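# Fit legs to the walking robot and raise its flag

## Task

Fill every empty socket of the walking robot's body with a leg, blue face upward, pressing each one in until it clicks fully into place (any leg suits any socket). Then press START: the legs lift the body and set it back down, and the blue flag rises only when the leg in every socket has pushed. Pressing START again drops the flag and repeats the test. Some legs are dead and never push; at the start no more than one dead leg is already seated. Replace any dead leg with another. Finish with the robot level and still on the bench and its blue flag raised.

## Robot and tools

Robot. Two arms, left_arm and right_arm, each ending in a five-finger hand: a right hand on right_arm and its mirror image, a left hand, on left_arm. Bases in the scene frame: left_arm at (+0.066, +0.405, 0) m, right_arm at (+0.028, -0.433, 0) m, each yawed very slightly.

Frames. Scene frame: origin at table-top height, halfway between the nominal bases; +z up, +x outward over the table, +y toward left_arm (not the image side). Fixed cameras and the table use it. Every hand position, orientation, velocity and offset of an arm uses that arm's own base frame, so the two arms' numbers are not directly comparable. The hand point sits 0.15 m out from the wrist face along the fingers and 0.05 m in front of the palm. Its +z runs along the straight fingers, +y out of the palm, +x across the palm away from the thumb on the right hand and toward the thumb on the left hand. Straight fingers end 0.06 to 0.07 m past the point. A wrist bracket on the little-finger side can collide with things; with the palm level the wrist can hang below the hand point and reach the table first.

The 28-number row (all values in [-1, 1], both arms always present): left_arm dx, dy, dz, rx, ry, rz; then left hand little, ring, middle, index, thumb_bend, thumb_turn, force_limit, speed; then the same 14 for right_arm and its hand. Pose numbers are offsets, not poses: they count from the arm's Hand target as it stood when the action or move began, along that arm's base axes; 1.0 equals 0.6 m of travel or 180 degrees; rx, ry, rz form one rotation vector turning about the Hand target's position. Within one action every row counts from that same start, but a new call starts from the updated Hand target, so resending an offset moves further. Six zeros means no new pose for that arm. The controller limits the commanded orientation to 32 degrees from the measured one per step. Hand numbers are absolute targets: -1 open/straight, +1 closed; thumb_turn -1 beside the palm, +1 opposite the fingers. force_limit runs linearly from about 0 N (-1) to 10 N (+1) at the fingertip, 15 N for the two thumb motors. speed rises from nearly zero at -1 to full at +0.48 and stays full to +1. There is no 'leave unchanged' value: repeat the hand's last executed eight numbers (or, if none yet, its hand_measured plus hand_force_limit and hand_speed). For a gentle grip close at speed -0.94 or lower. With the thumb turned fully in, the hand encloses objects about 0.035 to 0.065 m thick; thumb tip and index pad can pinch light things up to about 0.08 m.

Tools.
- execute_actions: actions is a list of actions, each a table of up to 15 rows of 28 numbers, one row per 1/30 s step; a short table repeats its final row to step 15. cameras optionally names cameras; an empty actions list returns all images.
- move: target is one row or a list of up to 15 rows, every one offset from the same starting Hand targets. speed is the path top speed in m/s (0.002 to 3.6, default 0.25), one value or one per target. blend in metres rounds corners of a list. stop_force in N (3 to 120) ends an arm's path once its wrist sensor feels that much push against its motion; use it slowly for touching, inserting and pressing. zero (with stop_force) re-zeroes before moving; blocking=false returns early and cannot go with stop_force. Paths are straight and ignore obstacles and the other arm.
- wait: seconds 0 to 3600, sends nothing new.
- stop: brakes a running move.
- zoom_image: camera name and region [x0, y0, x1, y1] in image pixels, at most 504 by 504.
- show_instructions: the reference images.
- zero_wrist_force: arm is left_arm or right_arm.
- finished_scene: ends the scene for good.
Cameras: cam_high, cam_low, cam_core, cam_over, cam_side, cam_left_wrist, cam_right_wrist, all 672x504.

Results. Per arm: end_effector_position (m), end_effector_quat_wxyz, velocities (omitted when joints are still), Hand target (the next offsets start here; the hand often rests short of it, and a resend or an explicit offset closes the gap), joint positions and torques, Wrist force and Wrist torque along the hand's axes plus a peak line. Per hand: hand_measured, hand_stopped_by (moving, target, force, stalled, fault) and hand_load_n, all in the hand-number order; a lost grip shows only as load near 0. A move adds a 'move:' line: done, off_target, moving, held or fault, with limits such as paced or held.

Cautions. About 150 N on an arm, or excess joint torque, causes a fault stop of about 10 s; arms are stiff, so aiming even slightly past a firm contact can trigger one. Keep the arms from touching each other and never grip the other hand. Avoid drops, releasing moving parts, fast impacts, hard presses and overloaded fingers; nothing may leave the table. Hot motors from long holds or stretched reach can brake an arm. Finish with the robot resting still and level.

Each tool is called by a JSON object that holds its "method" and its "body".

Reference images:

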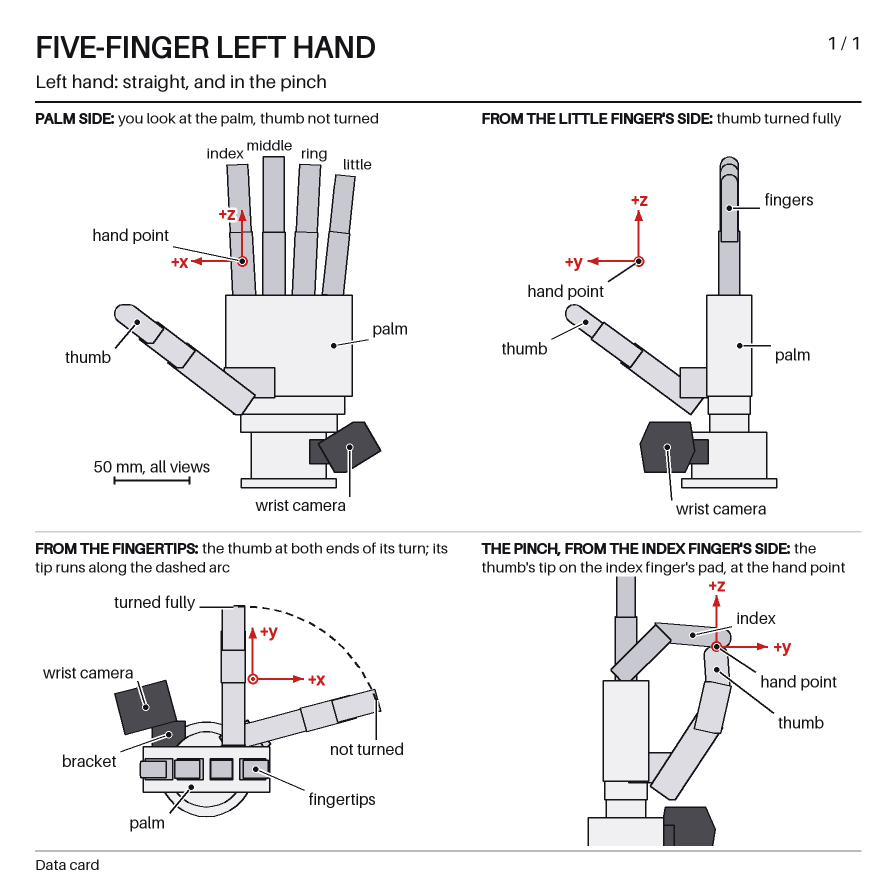

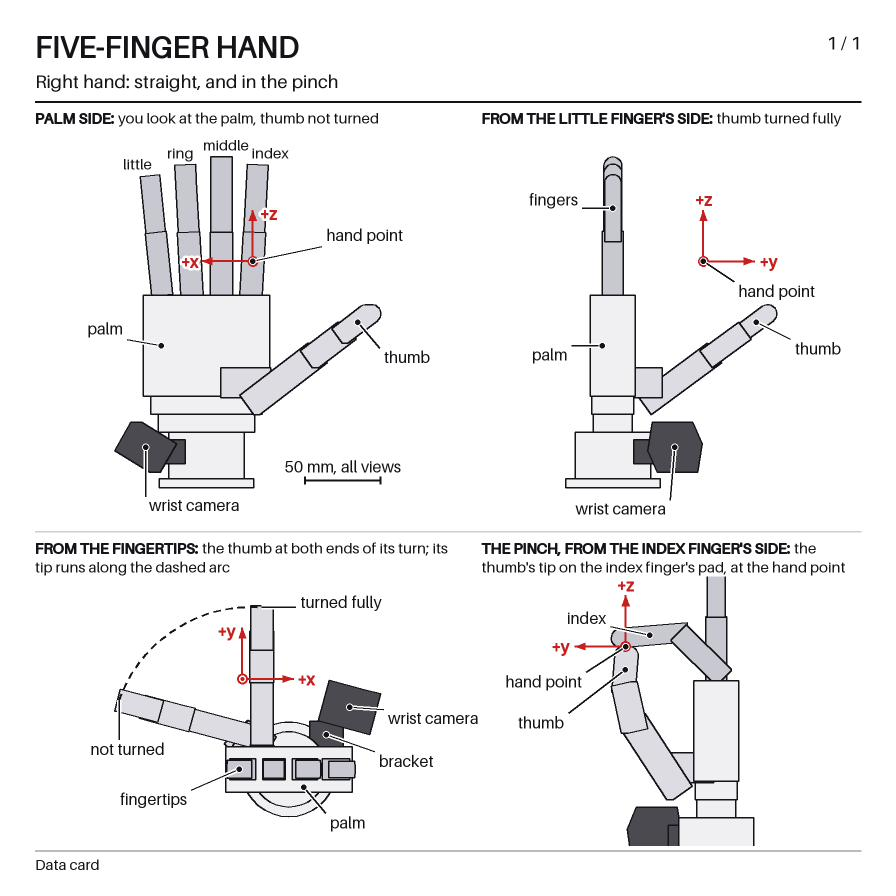

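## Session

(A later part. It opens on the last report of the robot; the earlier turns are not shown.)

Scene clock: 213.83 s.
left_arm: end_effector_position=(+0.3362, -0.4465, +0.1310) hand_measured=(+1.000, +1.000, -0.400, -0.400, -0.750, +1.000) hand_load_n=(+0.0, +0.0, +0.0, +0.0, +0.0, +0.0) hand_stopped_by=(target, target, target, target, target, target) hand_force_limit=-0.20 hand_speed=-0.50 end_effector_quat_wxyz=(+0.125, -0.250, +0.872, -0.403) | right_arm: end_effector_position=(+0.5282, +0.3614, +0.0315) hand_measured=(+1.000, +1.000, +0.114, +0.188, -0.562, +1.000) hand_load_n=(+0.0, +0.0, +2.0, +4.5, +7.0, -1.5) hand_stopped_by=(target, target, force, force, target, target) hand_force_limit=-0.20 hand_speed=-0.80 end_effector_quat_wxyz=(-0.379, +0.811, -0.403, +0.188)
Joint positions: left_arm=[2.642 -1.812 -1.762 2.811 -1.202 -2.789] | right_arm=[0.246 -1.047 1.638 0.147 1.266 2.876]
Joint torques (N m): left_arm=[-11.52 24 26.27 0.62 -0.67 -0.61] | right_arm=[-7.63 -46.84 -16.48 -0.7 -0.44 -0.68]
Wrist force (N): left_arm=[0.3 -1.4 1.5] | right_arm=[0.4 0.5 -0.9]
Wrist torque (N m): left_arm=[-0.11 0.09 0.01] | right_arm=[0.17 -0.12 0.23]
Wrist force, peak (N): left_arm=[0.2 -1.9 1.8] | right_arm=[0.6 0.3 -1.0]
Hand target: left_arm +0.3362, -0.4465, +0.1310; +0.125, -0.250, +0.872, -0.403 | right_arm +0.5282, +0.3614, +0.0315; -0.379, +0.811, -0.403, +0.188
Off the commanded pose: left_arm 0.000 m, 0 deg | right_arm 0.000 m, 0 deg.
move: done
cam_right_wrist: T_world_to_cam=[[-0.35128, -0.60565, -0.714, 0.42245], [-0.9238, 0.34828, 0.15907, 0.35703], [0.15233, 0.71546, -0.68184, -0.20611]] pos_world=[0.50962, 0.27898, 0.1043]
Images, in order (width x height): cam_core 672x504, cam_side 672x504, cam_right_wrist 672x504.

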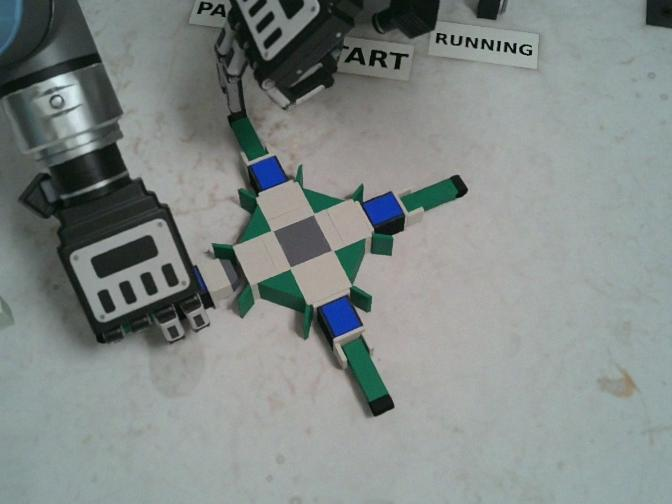

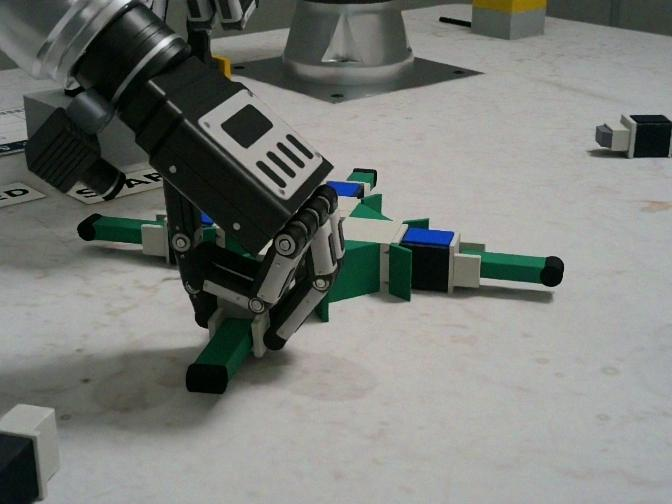

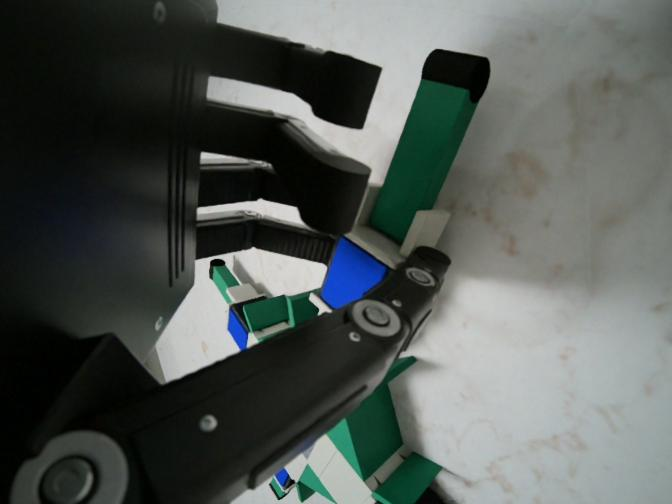

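{"method": "move", "body": {"target": [[0,0,0,0,0,0,1,1,-0.4,-0.4,-0.75,1,-0.2,-0.5,-0.0028,0.0070,0,0,0,0,1,1,0.35,0.35,-0.56,1,-0.2,-0.8],[0,0,0,0,0,0,1,1,-0.4,-0.4,-0.75,1,-0.2,-0.5,-0.021,0.0343,0,0,0,0,1,1,0.35,0.35,-0.56,1,-0.2,-0.8]], "speed": 0.02, "stop_force": 7, "cameras": ["cam_right_wrist","cam_core","cam_side"]}}

{"method": "zoom_image", "body": {"camera": "cam_core", "region": [150, 180, 350, 330]}}

Scene clock: 218.37 s.
left_arm: end_effector_position=(+0.3362, -0.4465, +0.1310) hand_measured=(+1.000, +1.000, -0.400, -0.400, -0.750, +1.000) hand_load_n=(+0.0, +0.0, +0.0, +0.0, +0.0, +0.0) hand_stopped_by=(target, target, target, target, target, target) hand_force_limit=-0.20 hand_speed=-0.50 end_effector_quat_wxyz=(+0.125, -0.250, +0.872, -0.403) | right_arm: end_effector_position=(+0.5156, +0.3820, +0.0315) hand_measured=(+1.000, +1.000, +0.114, +0.188, -0.562, +1.000) hand_load_n=(+0.0, +0.0, +2.5, +5.0, +7.0, -1.0) hand_stopped_by=(target, target, force, force, target, target) hand_force_limit=-0.20 hand_speed=-0.80 end_effector_quat_wxyz=(-0.379, +0.811, -0.403, +0.188)
Joint positions: left_arm=[2.642 -1.812 -1.762 2.811 -1.202 -2.789] | right_arm=[0.296 -1.049 1.64 0.137 1.303 2.91]
Joint torques (N m): left_arm=[-11.66 23.96 26.46 0.52 -0.68 -0.51] | right_arm=[-7.67 -45.62 -16.11 1.18 -2.39 -1.31]
Wrist force (N): left_arm=[0.2 -1.5 1.3] | right_arm=[0.5 0.8 -0.2]
Wrist torque (N m): left_arm=[-0.12 0.10 0.01] | right_arm=[0.16 -0.09 0.06]
Wrist force, peak (N): left_arm=[0.4 -1.9 1.6] | right_arm=[2.1 1.0 -0.2]
Hand target: left_arm +0.3362, -0.4465, +0.1310; +0.125, -0.250, +0.872, -0.403 | right_arm +0.5156, +0.3820, +0.0315; -0.379, +0.811, -0.403, +0.188
Off the commanded pose: left_arm 0.000 m, 0 deg | right_arm 0.000 m, 0 deg.
move: done
cam_right_wrist: T_world_to_cam=[[-0.35128, -0.60565, -0.714, 0.4305], [-0.9238, 0.34828, 0.15907, 0.33821], [0.15233, 0.71546, -0.68184, -0.21893]] pos_world=[0.49702, 0.29958, 0.1043]
Images, in order (width x height): cam_core 672x504, cam_side 672x504, cam_right_wrist 672x504.

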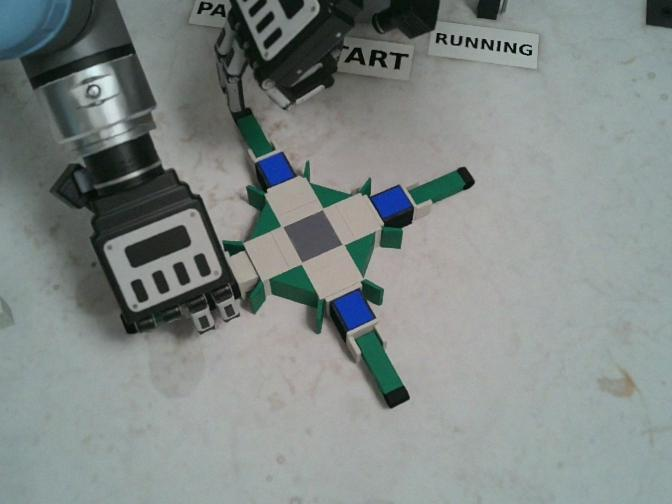

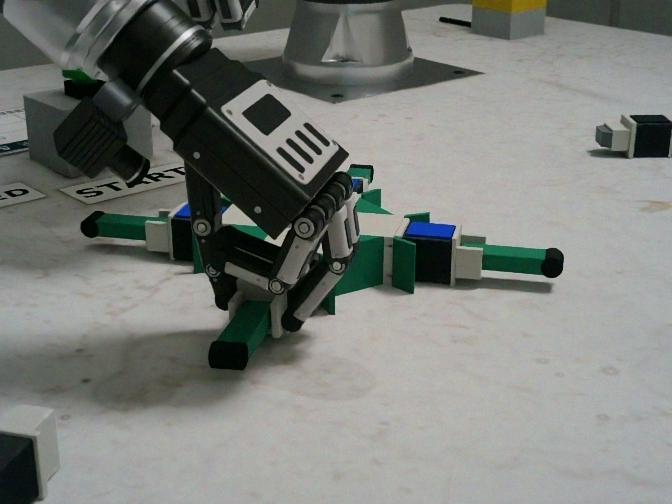

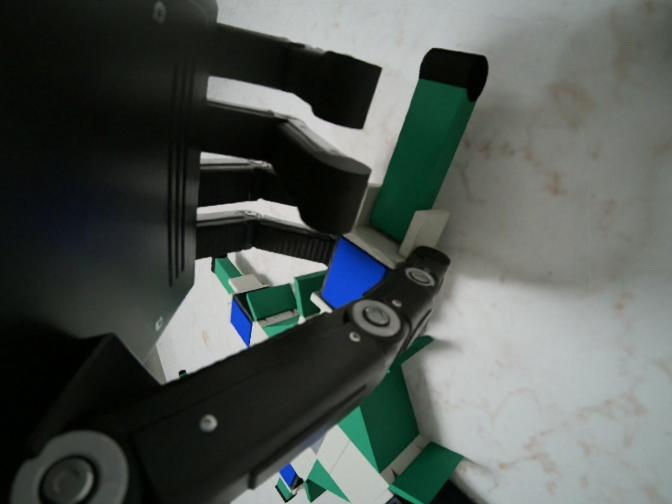

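Scaled by 2.520.

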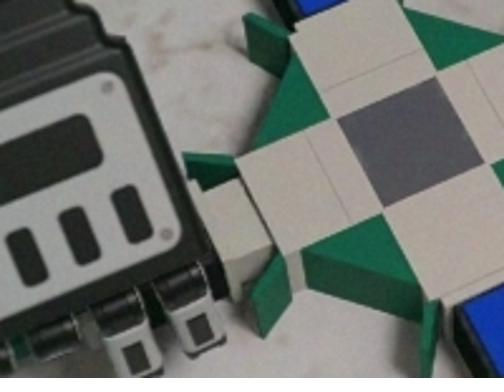

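{"method": "move", "body": {"target": [[-0.02,0.04,0.1,0,0,0,1,1,-0.4,-0.4,-0.75,1,-0.2,-0.5,0,0,0,0,0,0,1,1,0.35,0.35,-0.56,1,-0.2,-0.8],[-0.0787,0.4135,0.06,0.2306,0.155,0,1,1,-1,-1,-0.75,1,-0.2,0,0,0,0,0,0,0,1,1,0.35,0.35,-0.56,1,-0.2,-0.8]], "speed": [0.15,0.3], "blend": [0.02,0], "cameras": ["cam_core","cam_over","cam_side","cam_left_wrist"]}}

Scene clock: 223.07 s.
left_arm: end_effector_position=(+0.2890, -0.1984, +0.1670) hand_measured=(+1.000, +1.000, -1.000, -1.000, -0.750, +1.000) hand_load_n=(+0.0, +0.0, +0.0, +0.0, +0.0, +0.0) hand_stopped_by=(target, target, target, target, target, target) hand_force_limit=-0.20 hand_speed=0.00 end_effector_quat_wxyz=(-0.004, -0.278, +0.961, +0.000) | right_arm: end_effector_position=(+0.5156, +0.3820, +0.0315) hand_measured=(+1.000, +1.000, +0.114, +0.188, -0.562, +1.000) hand_load_n=(+0.0, +0.0, +2.0, +5.0, +6.5, -1.0) hand_stopped_by=(target, target, force, force, target, target) hand_force_limit=-0.20 hand_speed=-0.80 end_effector_quat_wxyz=(-0.379, +0.811, -0.403, +0.188)
Joint positions: left_arm=[2.878 -1.893 -1.639 1.954 -1.566 -2.397] | right_arm=[0.296 -1.049 1.64 0.137 1.303 2.91]
Joint torques (N m): left_arm=[-11.82 37.95 25.35 -4.03 -1.65 -0.77] | right_arm=[-6.87 -25.21 -22.06 1.29 -1.41 -1.3]
Wrist force (N): left_arm=[-0.1 -0.6 0.0] | right_arm=[0.3 0.7 -0.3]
Wrist torque (N m): left_arm=[-0.24 0.14 0.11] | right_arm=[0.15 -0.05 0.05]
Wrist force, peak (N): left_arm=[0.8 -2.5 1.1] | right_arm=[0.5 1.3 -0.3]
Hand target: left_arm +0.2889, -0.1984, +0.1670; -0.004, -0.278, +0.961, +0.000 | right_arm +0.5156, +0.3820, +0.0315; -0.379, +0.811, -0.403, +0.188
Off the commanded pose: left_arm 0.000 m, 0 deg | right_arm 0.000 m, 0 deg.
move: done
cam_left_wrist: T_world_to_cam=[[0.27011, -0.96276, 0.01105, -0.27237], [-0.83473, -0.22844, 0.50104, 0.11779], [-0.47986, -0.14456, -0.86535, 0.36988]] pos_world=[0.34939, -0.18185, 0.26407]

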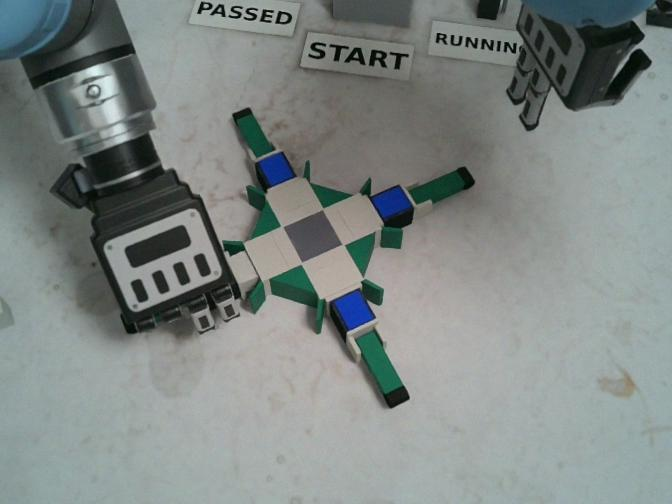

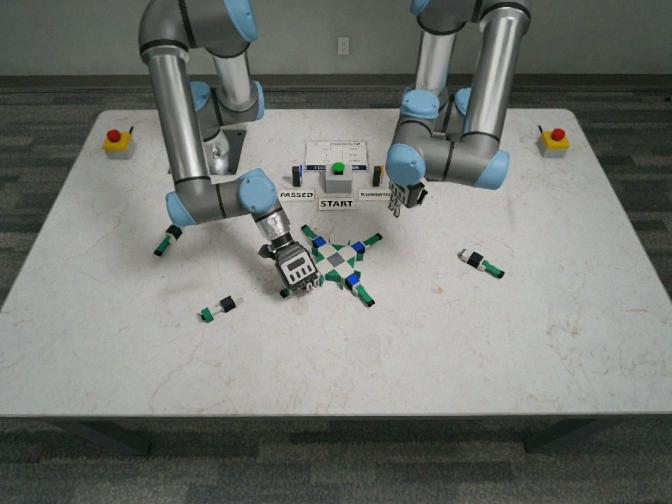

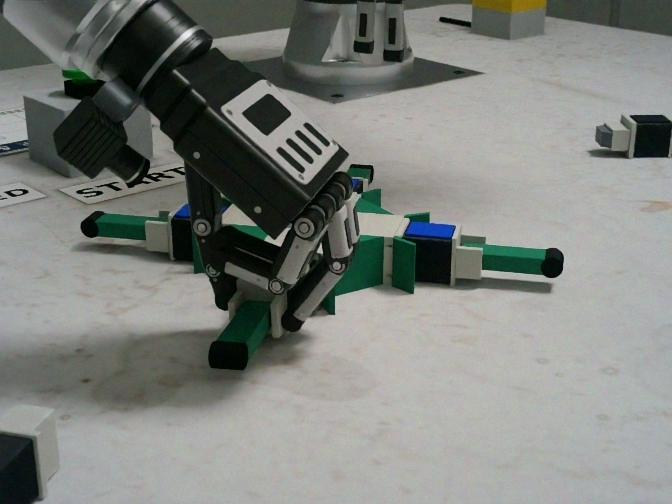

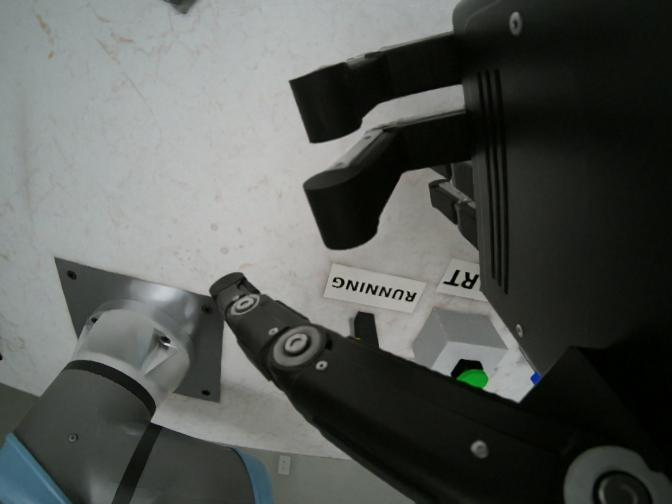

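{"method": "move", "body": {"target": [-0.004,-0.003,-0.15,0,0,0,1,1,-1,-1,-0.75,1,-0.2,0,0,0,0,0,0,0,1,1,0.35,0.35,-0.56,1,-0.2,-0.8], "speed": 0.1, "stop_force": 6}}

{"method": "move", "body": {"target": [0.0372,-0.0553,0,0,0,0,1,1,-1,-1,-0.75,1,-0.2,0,0,0,0,0,0,0,1,1,0.35,0.35,-0.56,1,-0.2,-0.8], "speed": 0.02, "stop_force": 3, "cameras": ["cam_core","cam_side","cam_left_wrist"]}}

Scene clock: 225.33 s.
left_arm: end_effector_position=(+0.2865, -0.2003, +0.0770) hand_measured=(+1.000, +1.000, -1.000, -1.000, -0.750, +1.000) hand_load_n=(+0.0, +0.0, +0.0, +0.0, +0.0, +0.0) hand_stopped_by=(target, target, target, target, target, target) hand_force_limit=-0.20 hand_speed=0.00 end_effector_quat_wxyz=(-0.004, -0.278, +0.961, +0.000) | right_arm: end_effector_position=(+0.5156, +0.3820, +0.0315) hand_measured=(+1.000, +1.000, +0.114, +0.188, -0.562, +1.000) hand_load_n=(+0.0, +0.5, +2.0, +4.5, +7.0, -1.0) hand_stopped_by=(target, target, force, force, target, target) hand_force_limit=-0.20 hand_speed=-0.80 end_effector_quat_wxyz=(-0.379, +0.811, -0.403, +0.188)
Joint positions: left_arm=[2.872 -1.994 -1.756 2.171 -1.566 -2.403] | right_arm=[0.296 -1.049 1.64 0.137 1.303 2.91]
Joint torques (N m): left_arm=[0.11 40.09 23.36 -0.78 0.56 1.08] | right_arm=[-7.18 -25.05 -22.52 1.38 -0.81 -1.21]
Wrist force (N): left_arm=[0.3 -0.9 -0.1] | right_arm=[0.3 0.7 -0.5]
Wrist torque (N m): left_arm=[-0.27 0.09 0.13] | right_arm=[0.15 -0.05 0.05]
Wrist force, peak (N): left_arm=[0.2 -1.1 -1.0] | right_arm=[0.8 1.1 -0.2]
Hand target: left_arm +0.2865, -0.2002, +0.0770; -0.004, -0.278, +0.961, +0.000 | right_arm +0.5156, +0.3820, +0.0315; -0.379, +0.811, -0.403, +0.188
Off the commanded pose: left_arm 0.000 m, 0 deg | right_arm 0.000 m, 0 deg.
move: done

Scene clock: 227.53 s.
left_arm: end_effector_position=(+0.3013, -0.2222, +0.0770) hand_measured=(+1.000, +1.000, -1.000, -1.000, -0.750, +1.000) hand_load_n=(+0.0, +0.0, -1.5, +0.0, +0.0, +0.0) hand_stopped_by=(target, target, target, target, target, target) hand_force_limit=-0.20 hand_speed=0.00 end_effector_quat_wxyz=(-0.004, -0.278, +0.961, +0.000) | right_arm: end_effector_position=(+0.5156, +0.3820, +0.0315) hand_measured=(+1.000, +1.000, +0.114, +0.188, -0.562, +1.000) hand_load_n=(+0.0, +0.0, +2.0, +4.5, +7.0, -1.5) hand_stopped_by=(target, target, force, force, target, target) hand_force_limit=-0.20 hand_speed=-0.80 end_effector_quat_wxyz=(-0.379, +0.811, -0.403, +0.188)
Joint positions: left_arm=[2.831 -2.045 -1.676 2.143 -1.566 -2.444] | right_arm=[0.296 -1.049 1.64 0.137 1.303 2.91]
Joint torques (N m): left_arm=[10.65 38.51 21.98 0.17 0.89 -0.81] | right_arm=[-2.26 -25.47 -21.98 1.43 -0.46 -0.19]
Wrist force (N): left_arm=[0.9 0.0 -0.1] | right_arm=[2.6 1.1 0.1]
Wrist torque (N m): left_arm=[-0.30 0.05 -0.06] | right_arm=[0.17 -0.17 0.08]
Wrist force, peak (N): left_arm=[0.2 4.7 0.1] | right_arm=[3.5 1.4 -0.1]
Hand target: left_arm +0.3013, -0.2222, +0.0770; -0.004, -0.278, +0.961, +0.000 (not the last commanded pose) | right_arm +0.5156, +0.3820, +0.0315; -0.379, +0.811, -0.403, +0.188
Off the commanded pose: left_arm 0.014 m, 0 deg | right_arm 0.000 m, 0 deg.
move: contact (left_arm)
cam_left_wrist: T_world_to_cam=[[0.27, -0.9628, 0.01098, -0.29747], [-0.83472, -0.22837, 0.5011, 0.16774], [-0.47995, -0.14446, -0.86532, 0.29452]] pos_world=[0.36169, -0.20555, 0.17407]

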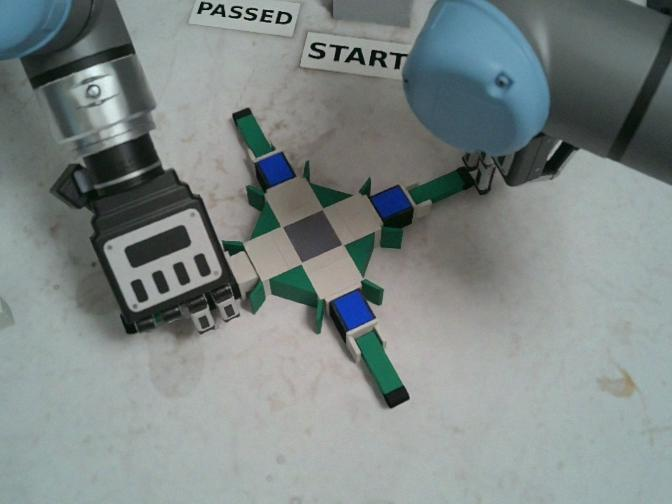

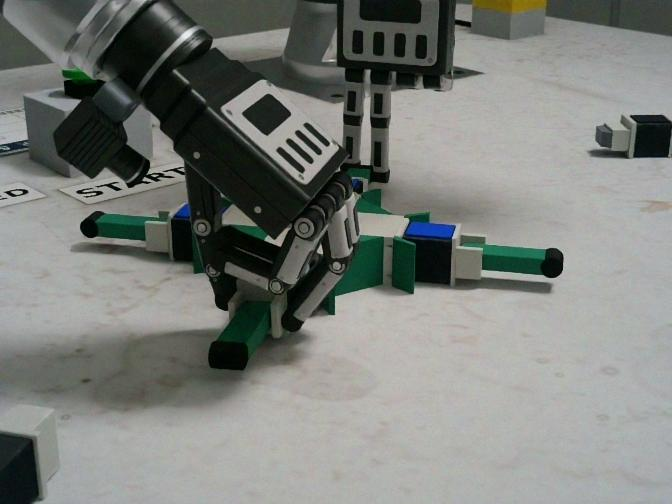

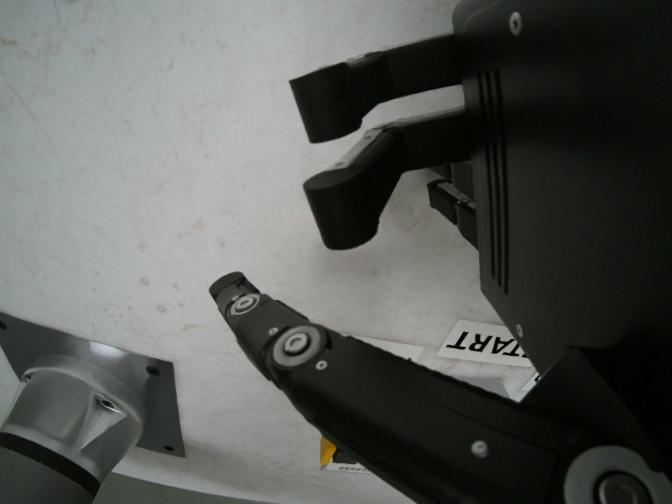

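{"method": "move", "body": {"target": [0,0,0,0,0,0,1,1,-1,-1,-0.75,1,-0.2,0,-0.0191,0.0273,0,0,0,0,1,1,0.35,0.35,-0.56,1,-0.2,-0.8], "speed": 0.012, "stop_force": 14, "cameras": ["cam_core","cam_side","cam_right_wrist"]}}

{"method": "zoom_image", "body": {"camera": "cam_core", "region": [150, 150, 350, 300]}}

Scene clock: 230.10 s.
left_arm: end_effector_position=(+0.3013, -0.2222, +0.0770) hand_measured=(+1.000, +1.000, -0.998, -1.000, -0.750, +1.000) hand_load_n=(+0.0, +0.0, -14.0, -5.5, +0.0, +0.0) hand_stopped_by=(target, target, target, target, target, target) hand_force_limit=-0.20 hand_speed=0.00 end_effector_quat_wxyz=(-0.004, -0.278, +0.961, +0.000) | right_arm: end_effector_position=(+0.5058, +0.3960, +0.0315) hand_measured=(+1.000, +1.000, +0.114, +0.188, -0.562, +1.000) hand_load_n=(+0.5, +0.0, +2.0, +4.5, +6.5, -0.5) hand_stopped_by=(target, target, force, force, target, target) hand_force_limit=-0.20 hand_speed=-0.80 end_effector_quat_wxyz=(-0.379, +0.811, -0.403, +0.189)
Joint positions: left_arm=[2.831 -2.045 -1.676 2.143 -1.566 -2.444] | right_arm=[0.331 -1.051 1.642 0.131 1.329 2.934]
Joint torques (N m): left_arm=[7.88 33.12 20.64 -0.44 2.5 -1.07] | right_arm=[0.14 -41.56 -13.57 3.07 -5.59 -0.53]
Wrist force (N): left_arm=[3.4 15.4 0.0] | right_arm=[13.3 0.0 1.2]
Wrist torque (N m): left_arm=[-0.50 0.04 -0.13] | right_arm=[0.11 -0.18 0.27]
Wrist force, peak (N): left_arm=[4.6 19.0 -0.3] | right_arm=[17.4 -0.8 1.1]
Hand target: left_arm +0.3013, -0.2222, +0.0770; -0.004, -0.278, +0.961, +0.000 | right_arm +0.5058, +0.3960, +0.0315; -0.379, +0.811, -0.403, +0.189 (not the last commanded pose)
Off the commanded pose: left_arm 0.000 m, 0 deg | right_arm 0.003 m, 0 deg.
move: contact (right_arm)
cam_right_wrist: T_world_to_cam=[[-0.35123, -0.60564, -0.71403, 0.43565], [-0.92376, 0.34847, 0.15882, 0.32419], [0.15263, 0.71538, -0.68186, -0.22758]] pos_world=[0.48722, 0.31368, 0.1044]

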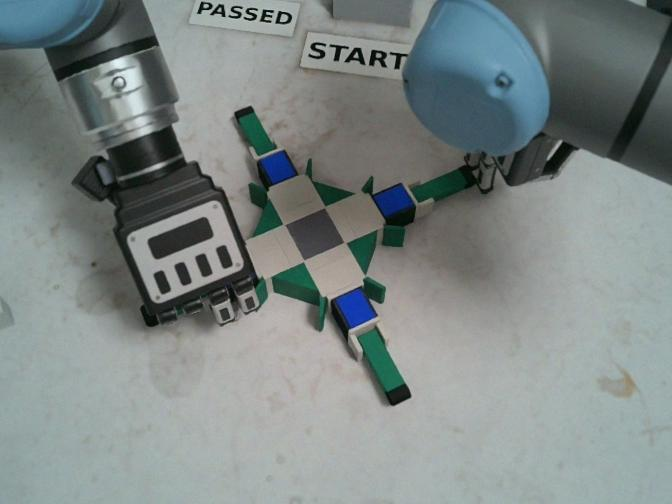

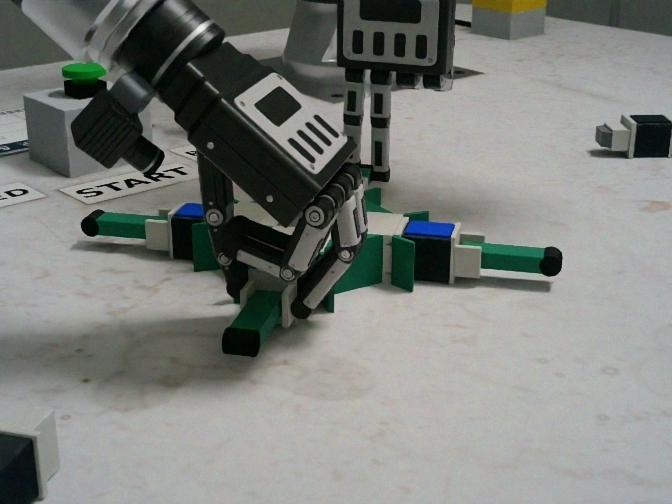

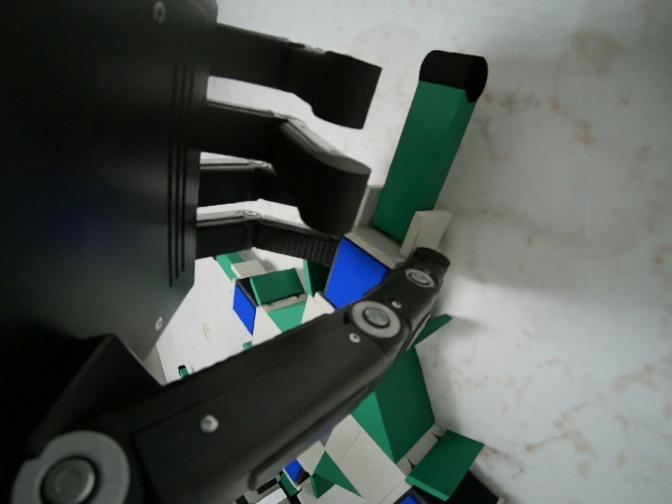

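Scaled by 2.520.

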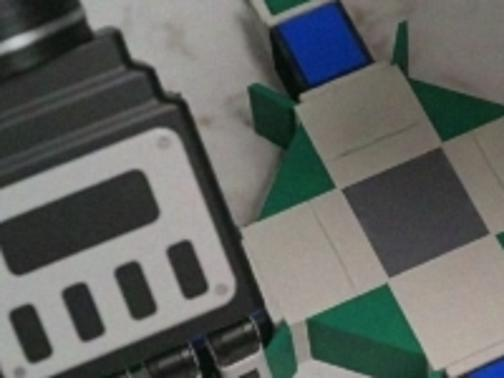

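{"method": "move", "body": {"target": [[-0.0005,0.0008,0,0,0,0,1,1,-1,-1,-0.75,1,-0.2,0,0.0012,-0.0018,0,0,0,0,1,1,0.35,0.35,-0.56,1,-0.2,-0.8],[-0.0005,0.0008,0,0,0,0,1,1,-1,-1,-0.75,1,-0.2,0,0.0012,-0.0018,0,0,0,0,1,1,-0.42,-0.42,-0.7,1,-0.2,-0.3]], "speed": 0.02, "cameras": ["cam_right_wrist"]}}

Scene clock: 231.47 s.
left_arm: end_effector_position=(+0.3010, -0.2217, +0.0770) hand_measured=(+1.000, +1.000, -1.000, -1.000, -0.750, +1.000) hand_load_n=(+0.0, +0.0, -2.0, +0.0, +0.0, +0.0) hand_stopped_by=(target, target, target, target, target, target) hand_force_limit=-0.20 hand_speed=0.00 end_effector_quat_wxyz=(-0.004, -0.278, +0.961, +0.000) | right_arm: end_effector_position=(+0.5065, +0.3950, +0.0315) hand_measured=(+1.000, +1.000, -0.420, -0.420, -0.700, +1.000) hand_load_n=(+0.0, +0.0, +0.0, +0.0, +0.0, +0.0) hand_stopped_by=(target, target, target, target, target, target) hand_force_limit=-0.20 hand_speed=-0.30 end_effector_quat_wxyz=(-0.379, +0.811, -0.403, +0.189)
Joint positions: left_arm=[2.832 -2.043 -1.678 2.143 -1.566 -2.443] | right_arm=[0.328 -1.051 1.642 0.132 1.327 2.932]
Joint torques (N m): left_arm=[-4.89 39.26 20.52 -3.75 -0.49 -0.69] | right_arm=[4.81 -23.81 -22.54 -0.62 0.12 1.1]
Wrist force (N): left_arm=[0.5 0.1 -0.3] | right_arm=[-0.4 -0.7 -0.8]
Wrist torque (N m): left_arm=[-0.43 0.06 -0.07] | right_arm=[0.00 -0.01 0.16]
Wrist force, peak (N): left_arm=[3.4 15.4 0.1] | right_arm=[13.4 0.1 1.1]
Hand target: left_arm +0.3010, -0.2217, +0.0770; -0.004, -0.278, +0.961, +0.000 | right_arm +0.5066, +0.3949, +0.0315; -0.379, +0.811, -0.403, +0.189
Off the commanded pose: left_arm 0.000 m, 0 deg | right_arm 0.000 m, 0 deg.
move: done
cam_right_wrist: T_world_to_cam=[[-0.35123, -0.60566, -0.71401, 0.43523], [-0.92378, 0.34841, 0.15888, 0.32524], [0.15254, 0.71539, -0.68187, -0.22685]] pos_world=[0.48792, 0.31258, 0.1044]

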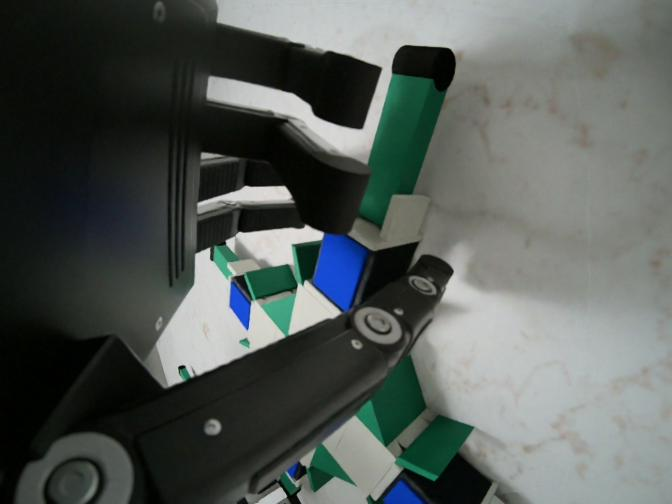

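{"method": "move", "body": {"target": [[-0.02,0.03,0,0,0,0,1,1,-1,-1,-0.75,1,-0.2,0,0,0,0.06,0,0,0,1,1,-0.42,-0.42,-0.7,1,-0.2,-0.3],[-0.02,0.03,0.18,0,0,0,1,1,-1,-1,-0.75,1,-0.2,0,-0.12,-0.15,0.25,0,0,0,1,1,-0.42,-0.42,-0.7,1,-0.2,-0.3]], "speed": [0.06,0.25], "blend": [0.01,0], "cameras": ["cam_core","cam_side","cam_low","cam_high"]}}

{"method": "zoom_image", "body": {"camera": "cam_core", "region": [200, 140, 420, 340]}}

{"method": "zoom_image", "body": {"camera": "cam_side", "region": [150, 150, 450, 375]}}

Scene clock: 233.43 s.
left_arm: end_effector_position=(+0.2890, -0.2037, +0.1850) hand_measured=(+1.000, +1.000, -1.000, -1.000, -0.750, +1.000) hand_load_n=(+0.0, +0.0, +0.0, +0.0, +0.0, +0.0) hand_stopped_by=(target, target, target, target, target, target) hand_force_limit=-0.20 hand_speed=0.00 end_effector_quat_wxyz=(-0.004, -0.278, +0.961, +0.000) | right_arm: end_effector_position=(+0.4346, +0.3050, +0.1814) hand_measured=(+1.000, +1.000, -0.420, -0.420, -0.700, +1.000) hand_load_n=(+0.0, +0.0, +0.0, -0.5, +0.0, +0.0) hand_stopped_by=(target, target, target, target, target, target) hand_force_limit=-0.20 hand_speed=-0.30 end_effector_quat_wxyz=(-0.379, +0.811, -0.403, +0.188)
Joint positions: left_arm=[2.866 -1.885 -1.601 1.909 -1.566 -2.41] | right_arm=[0.158 -1.446 1.767 0.437 1.202 2.812]
Joint torques (N m): left_arm=[-11.62 28.09 13.33 -2.98 -0.23 -1.36] | right_arm=[-2.07 -29.85 -25.77 1.31 1.04 0.35]
Wrist force (N): left_arm=[0.1 -1.5 0.1] | right_arm=[0.0 -0.5 -0.9]
Wrist torque (N m): left_arm=[-0.41 0.11 0.05] | right_arm=[0.09 -0.03 0.02]
Wrist force, peak (N): left_arm=[0.2 -2.0 -0.5] | right_arm=[0.5 -0.7 -2.9]
Hand target: left_arm +0.2890, -0.2037, +0.1850; -0.004, -0.278, +0.961, +0.000 | right_arm +0.4346, +0.3049, +0.1815; -0.379, +0.811, -0.403, +0.189
Off the commanded pose: left_arm 0.000 m, 0 deg | right_arm 0.000 m, 0 deg.
move: done
Images, in order (width x height): cam_high 672x504, cam_low 672x504, cam_core 672x504, cam_side 672x504.

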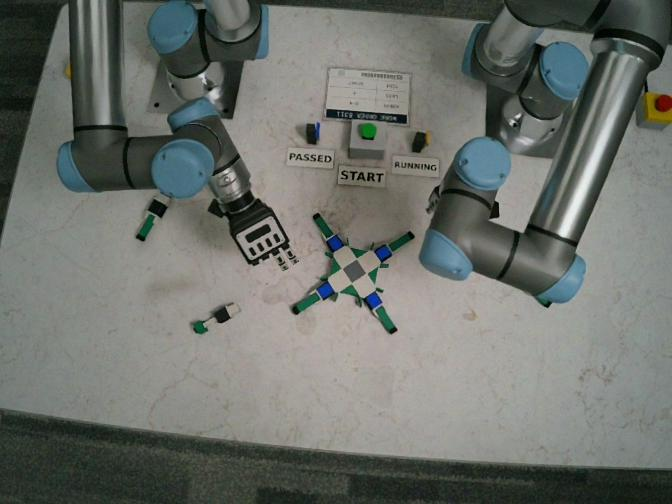

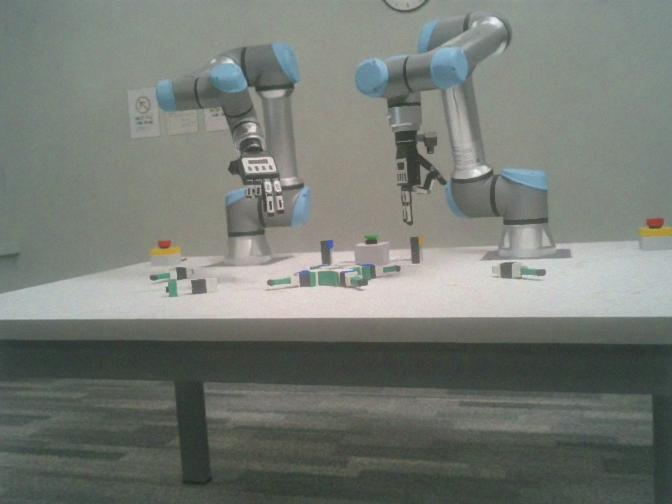

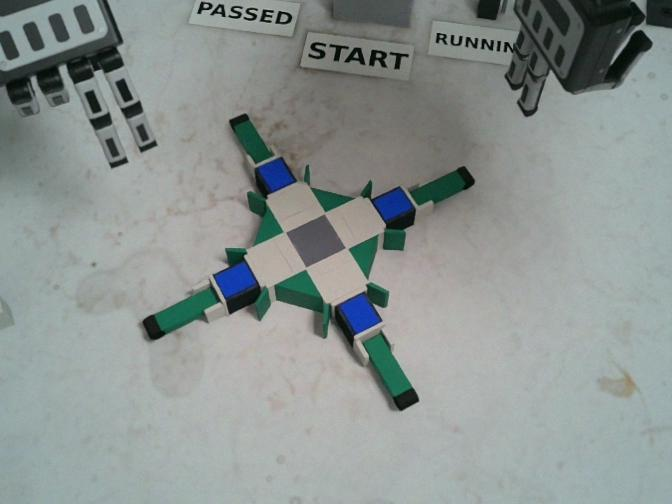

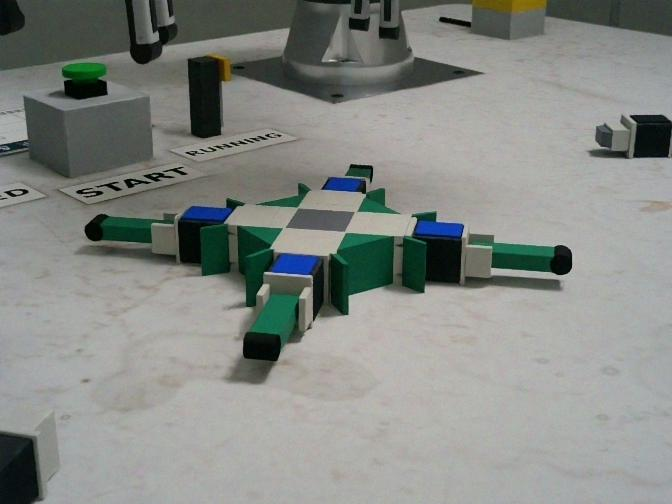

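Scaled by 2.291.

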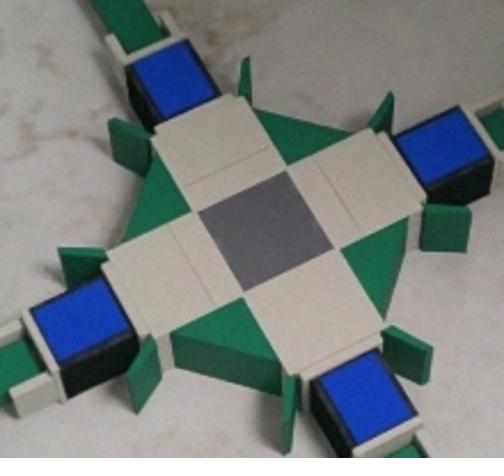

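Scaled by 1.680.

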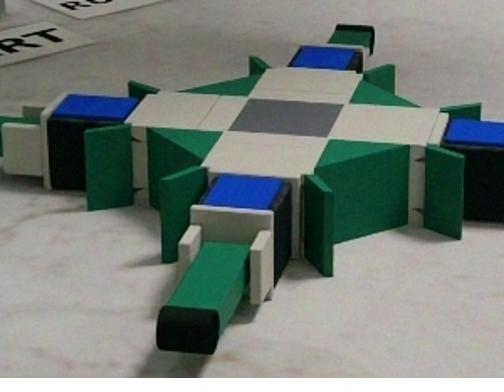

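{"method": "move", "body": {"target": [[-0.10,-0.07,0.0583,0,0,-0.1,1,1,-1,-1,-0.75,1,-0.2,0,-0.1,-0.1,0,0,0,0,1,1,-0.42,-0.42,-0.7,1,-0.2,-0.3],[-0.2917,-0.2238,-0.0083,0,0,-0.188,1,1,-1,-1,-0.75,1,-0.2,0,-0.1,-0.1,0,0,0,0,1,1,-0.42,-0.42,-0.7,1,-0.2,-0.3]], "speed": [0.3,0.25], "blend": [0.03,0], "cameras": ["cam_high","cam_over"]}}

{"method": "zoom_image", "body": {"camera": "cam_over", "region": [260, 120, 440, 260]}}

Scene clock: 235.70 s.
left_arm: end_effector_position=(+0.1141, -0.3380, +0.1800) hand_measured=(+1.000, +1.000, -1.000, -1.000, -0.750, +1.000) hand_load_n=(+0.0, +0.0, +0.0, +0.0, +0.0, +0.0) hand_stopped_by=(target, target, target, target, target, target) hand_force_limit=-0.20 hand_speed=0.00 end_effector_quat_wxyz=(-0.004, +0.014, +1.000, +0.001) | right_arm: end_effector_position=(+0.3746, +0.2450, +0.1815) hand_measured=(+1.000, +1.000, -0.420, -0.420, -0.700, +1.000) hand_load_n=(+0.0, +0.0, +0.0, +0.0, +0.0, +0.0) hand_stopped_by=(target, target, target, target, target, target) hand_force_limit=-0.20 hand_speed=-0.30 end_effector_quat_wxyz=(-0.379, +0.811, -0.403, +0.189)
Joint positions: left_arm=[2.239 -1.896 -1.6 1.918 -1.566 -2.447] | right_arm=[-0.02 -1.639 1.977 0.479 1.075 2.673]
Joint torques (N m): left_arm=[-11.32 32.95 8.1 -4.42 -1.08 0.27] | right_arm=[-3.6 -1.19 -14.61 -0.91 0.55 -0.9]
Wrist force (N): left_arm=[0.2 -1.5 -0.4] | right_arm=[-0.3 -0.9 -1.1]
Wrist torque (N m): left_arm=[-0.36 0.09 -0.06] | right_arm=[-0.01 0.05 -0.06]
Wrist force, peak (N): left_arm=[1.9 -3.0 0.0] | right_arm=[0.1 0.0 -1.9]
Hand target: left_arm +0.1140, -0.3380, +0.1800; -0.004, +0.014, +1.000, +0.001 | right_arm +0.3746, +0.2449, +0.1815; -0.379, +0.811, -0.403, +0.189
Off the commanded pose: left_arm 0.000 m, 0 deg | right_arm 0.000 m, 0 deg.
move: done

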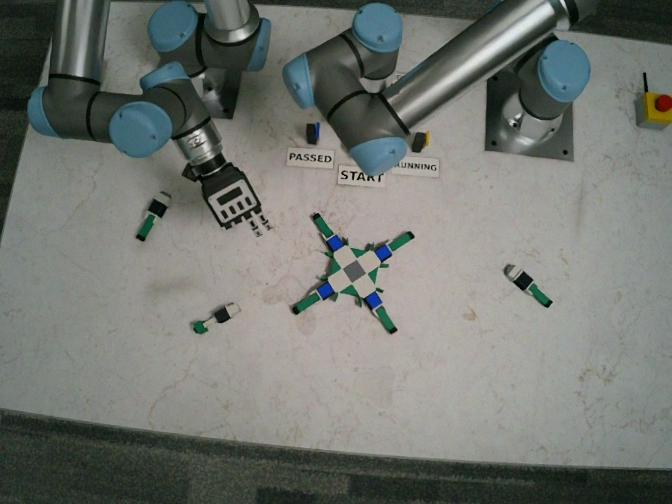

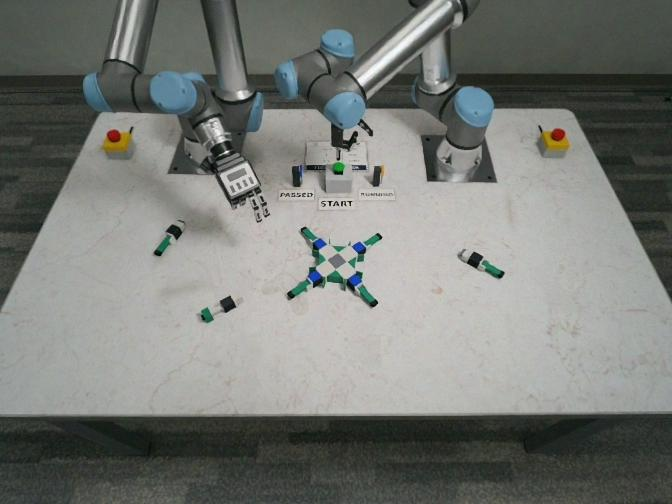

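Scaled by 2.800.

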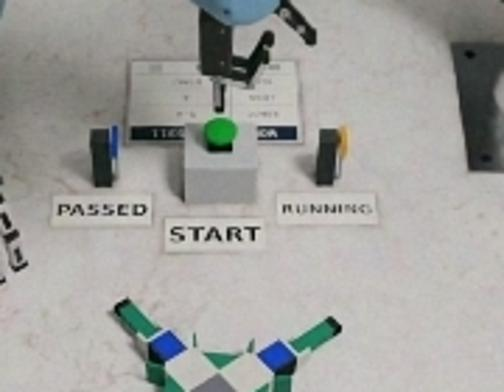

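{"method": "move", "body": {"target": [0,0,-0.065,0,0,0,1,1,-1,-1,-0.75,1,-0.2,0,0,0,0,0,0,0,1,1,-0.42,-0.42,-0.7,1,-0.2,-0.3], "speed": 0.015, "stop_force": 12, "cameras": ["cam_over"]}}

{"method": "zoom_image", "body": {"camera": "cam_over", "region": [260, 120, 440, 320]}}

Scene clock: 239.23 s.
left_arm: end_effector_position=(+0.1140, -0.3380, +0.1450) hand_measured=(+1.000, +1.000, -1.000, -1.000, -0.750, +1.000) hand_load_n=(+0.0, +0.0, +0.0, +0.0, +0.0, +0.0) hand_stopped_by=(target, target, target, target, target, target) hand_force_limit=-0.20 hand_speed=0.00 end_effector_quat_wxyz=(-0.004, +0.014, +1.000, +0.001) | right_arm: end_effector_position=(+0.3746, +0.2449, +0.1815) hand_measured=(+1.000, +1.000, -0.420, -0.420, -0.700, +1.000) hand_load_n=(+0.0, +0.0, +0.0, -0.5, +0.0, +0.0) hand_stopped_by=(target, target, target, target, target, target) hand_force_limit=-0.20 hand_speed=-0.30 end_effector_quat_wxyz=(-0.379, +0.811, -0.403, +0.189)
Joint positions: left_arm=[2.238 -1.928 -1.653 2.002 -1.566 -2.447] | right_arm=[-0.02 -1.639 1.977 0.479 1.075 2.673]
Joint torques (N m): left_arm=[-11.55 34.8 23.03 -3.58 0.4 -1.3] | right_arm=[-4.68 -0.63 -12.57 -0.82 -1.99 -0.92]
Wrist force (N): left_arm=[0.5 -1.2 -10.6] | right_arm=[0.1 -0.9 -1.4]
Wrist torque (N m): left_arm=[0.33 -0.24 -0.06] | right_arm=[0.01 0.01 -0.04]
Wrist force, peak (N): left_arm=[-0.7 -1.9 -28.7] | right_arm=[0.0 -1.0 -1.5]
Hand target: left_arm +0.1140, -0.3380, +0.1450; -0.004, +0.014, +1.000, +0.001 (not the last commanded pose) | right_arm +0.3746, +0.2449, +0.1815; -0.379, +0.811, -0.403, +0.189
Off the commanded pose: left_arm 0.004 m, 0 deg | right_arm 0.000 m, 0 deg.
move: contact (left_arm)

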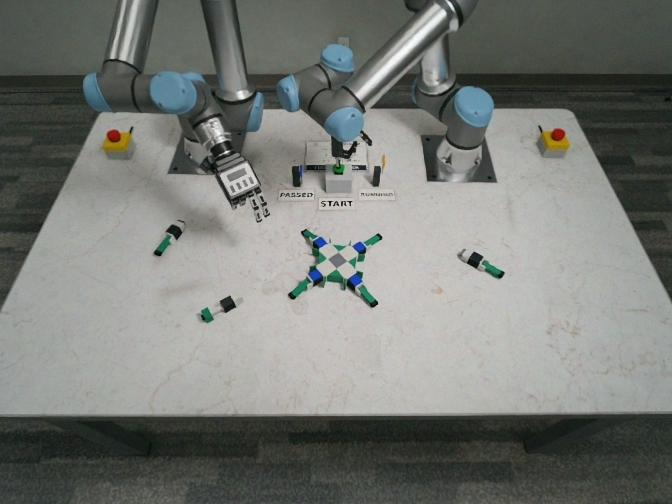

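Scaled by 2.520.

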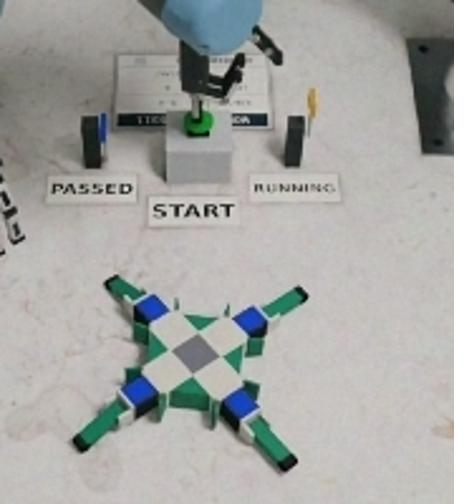

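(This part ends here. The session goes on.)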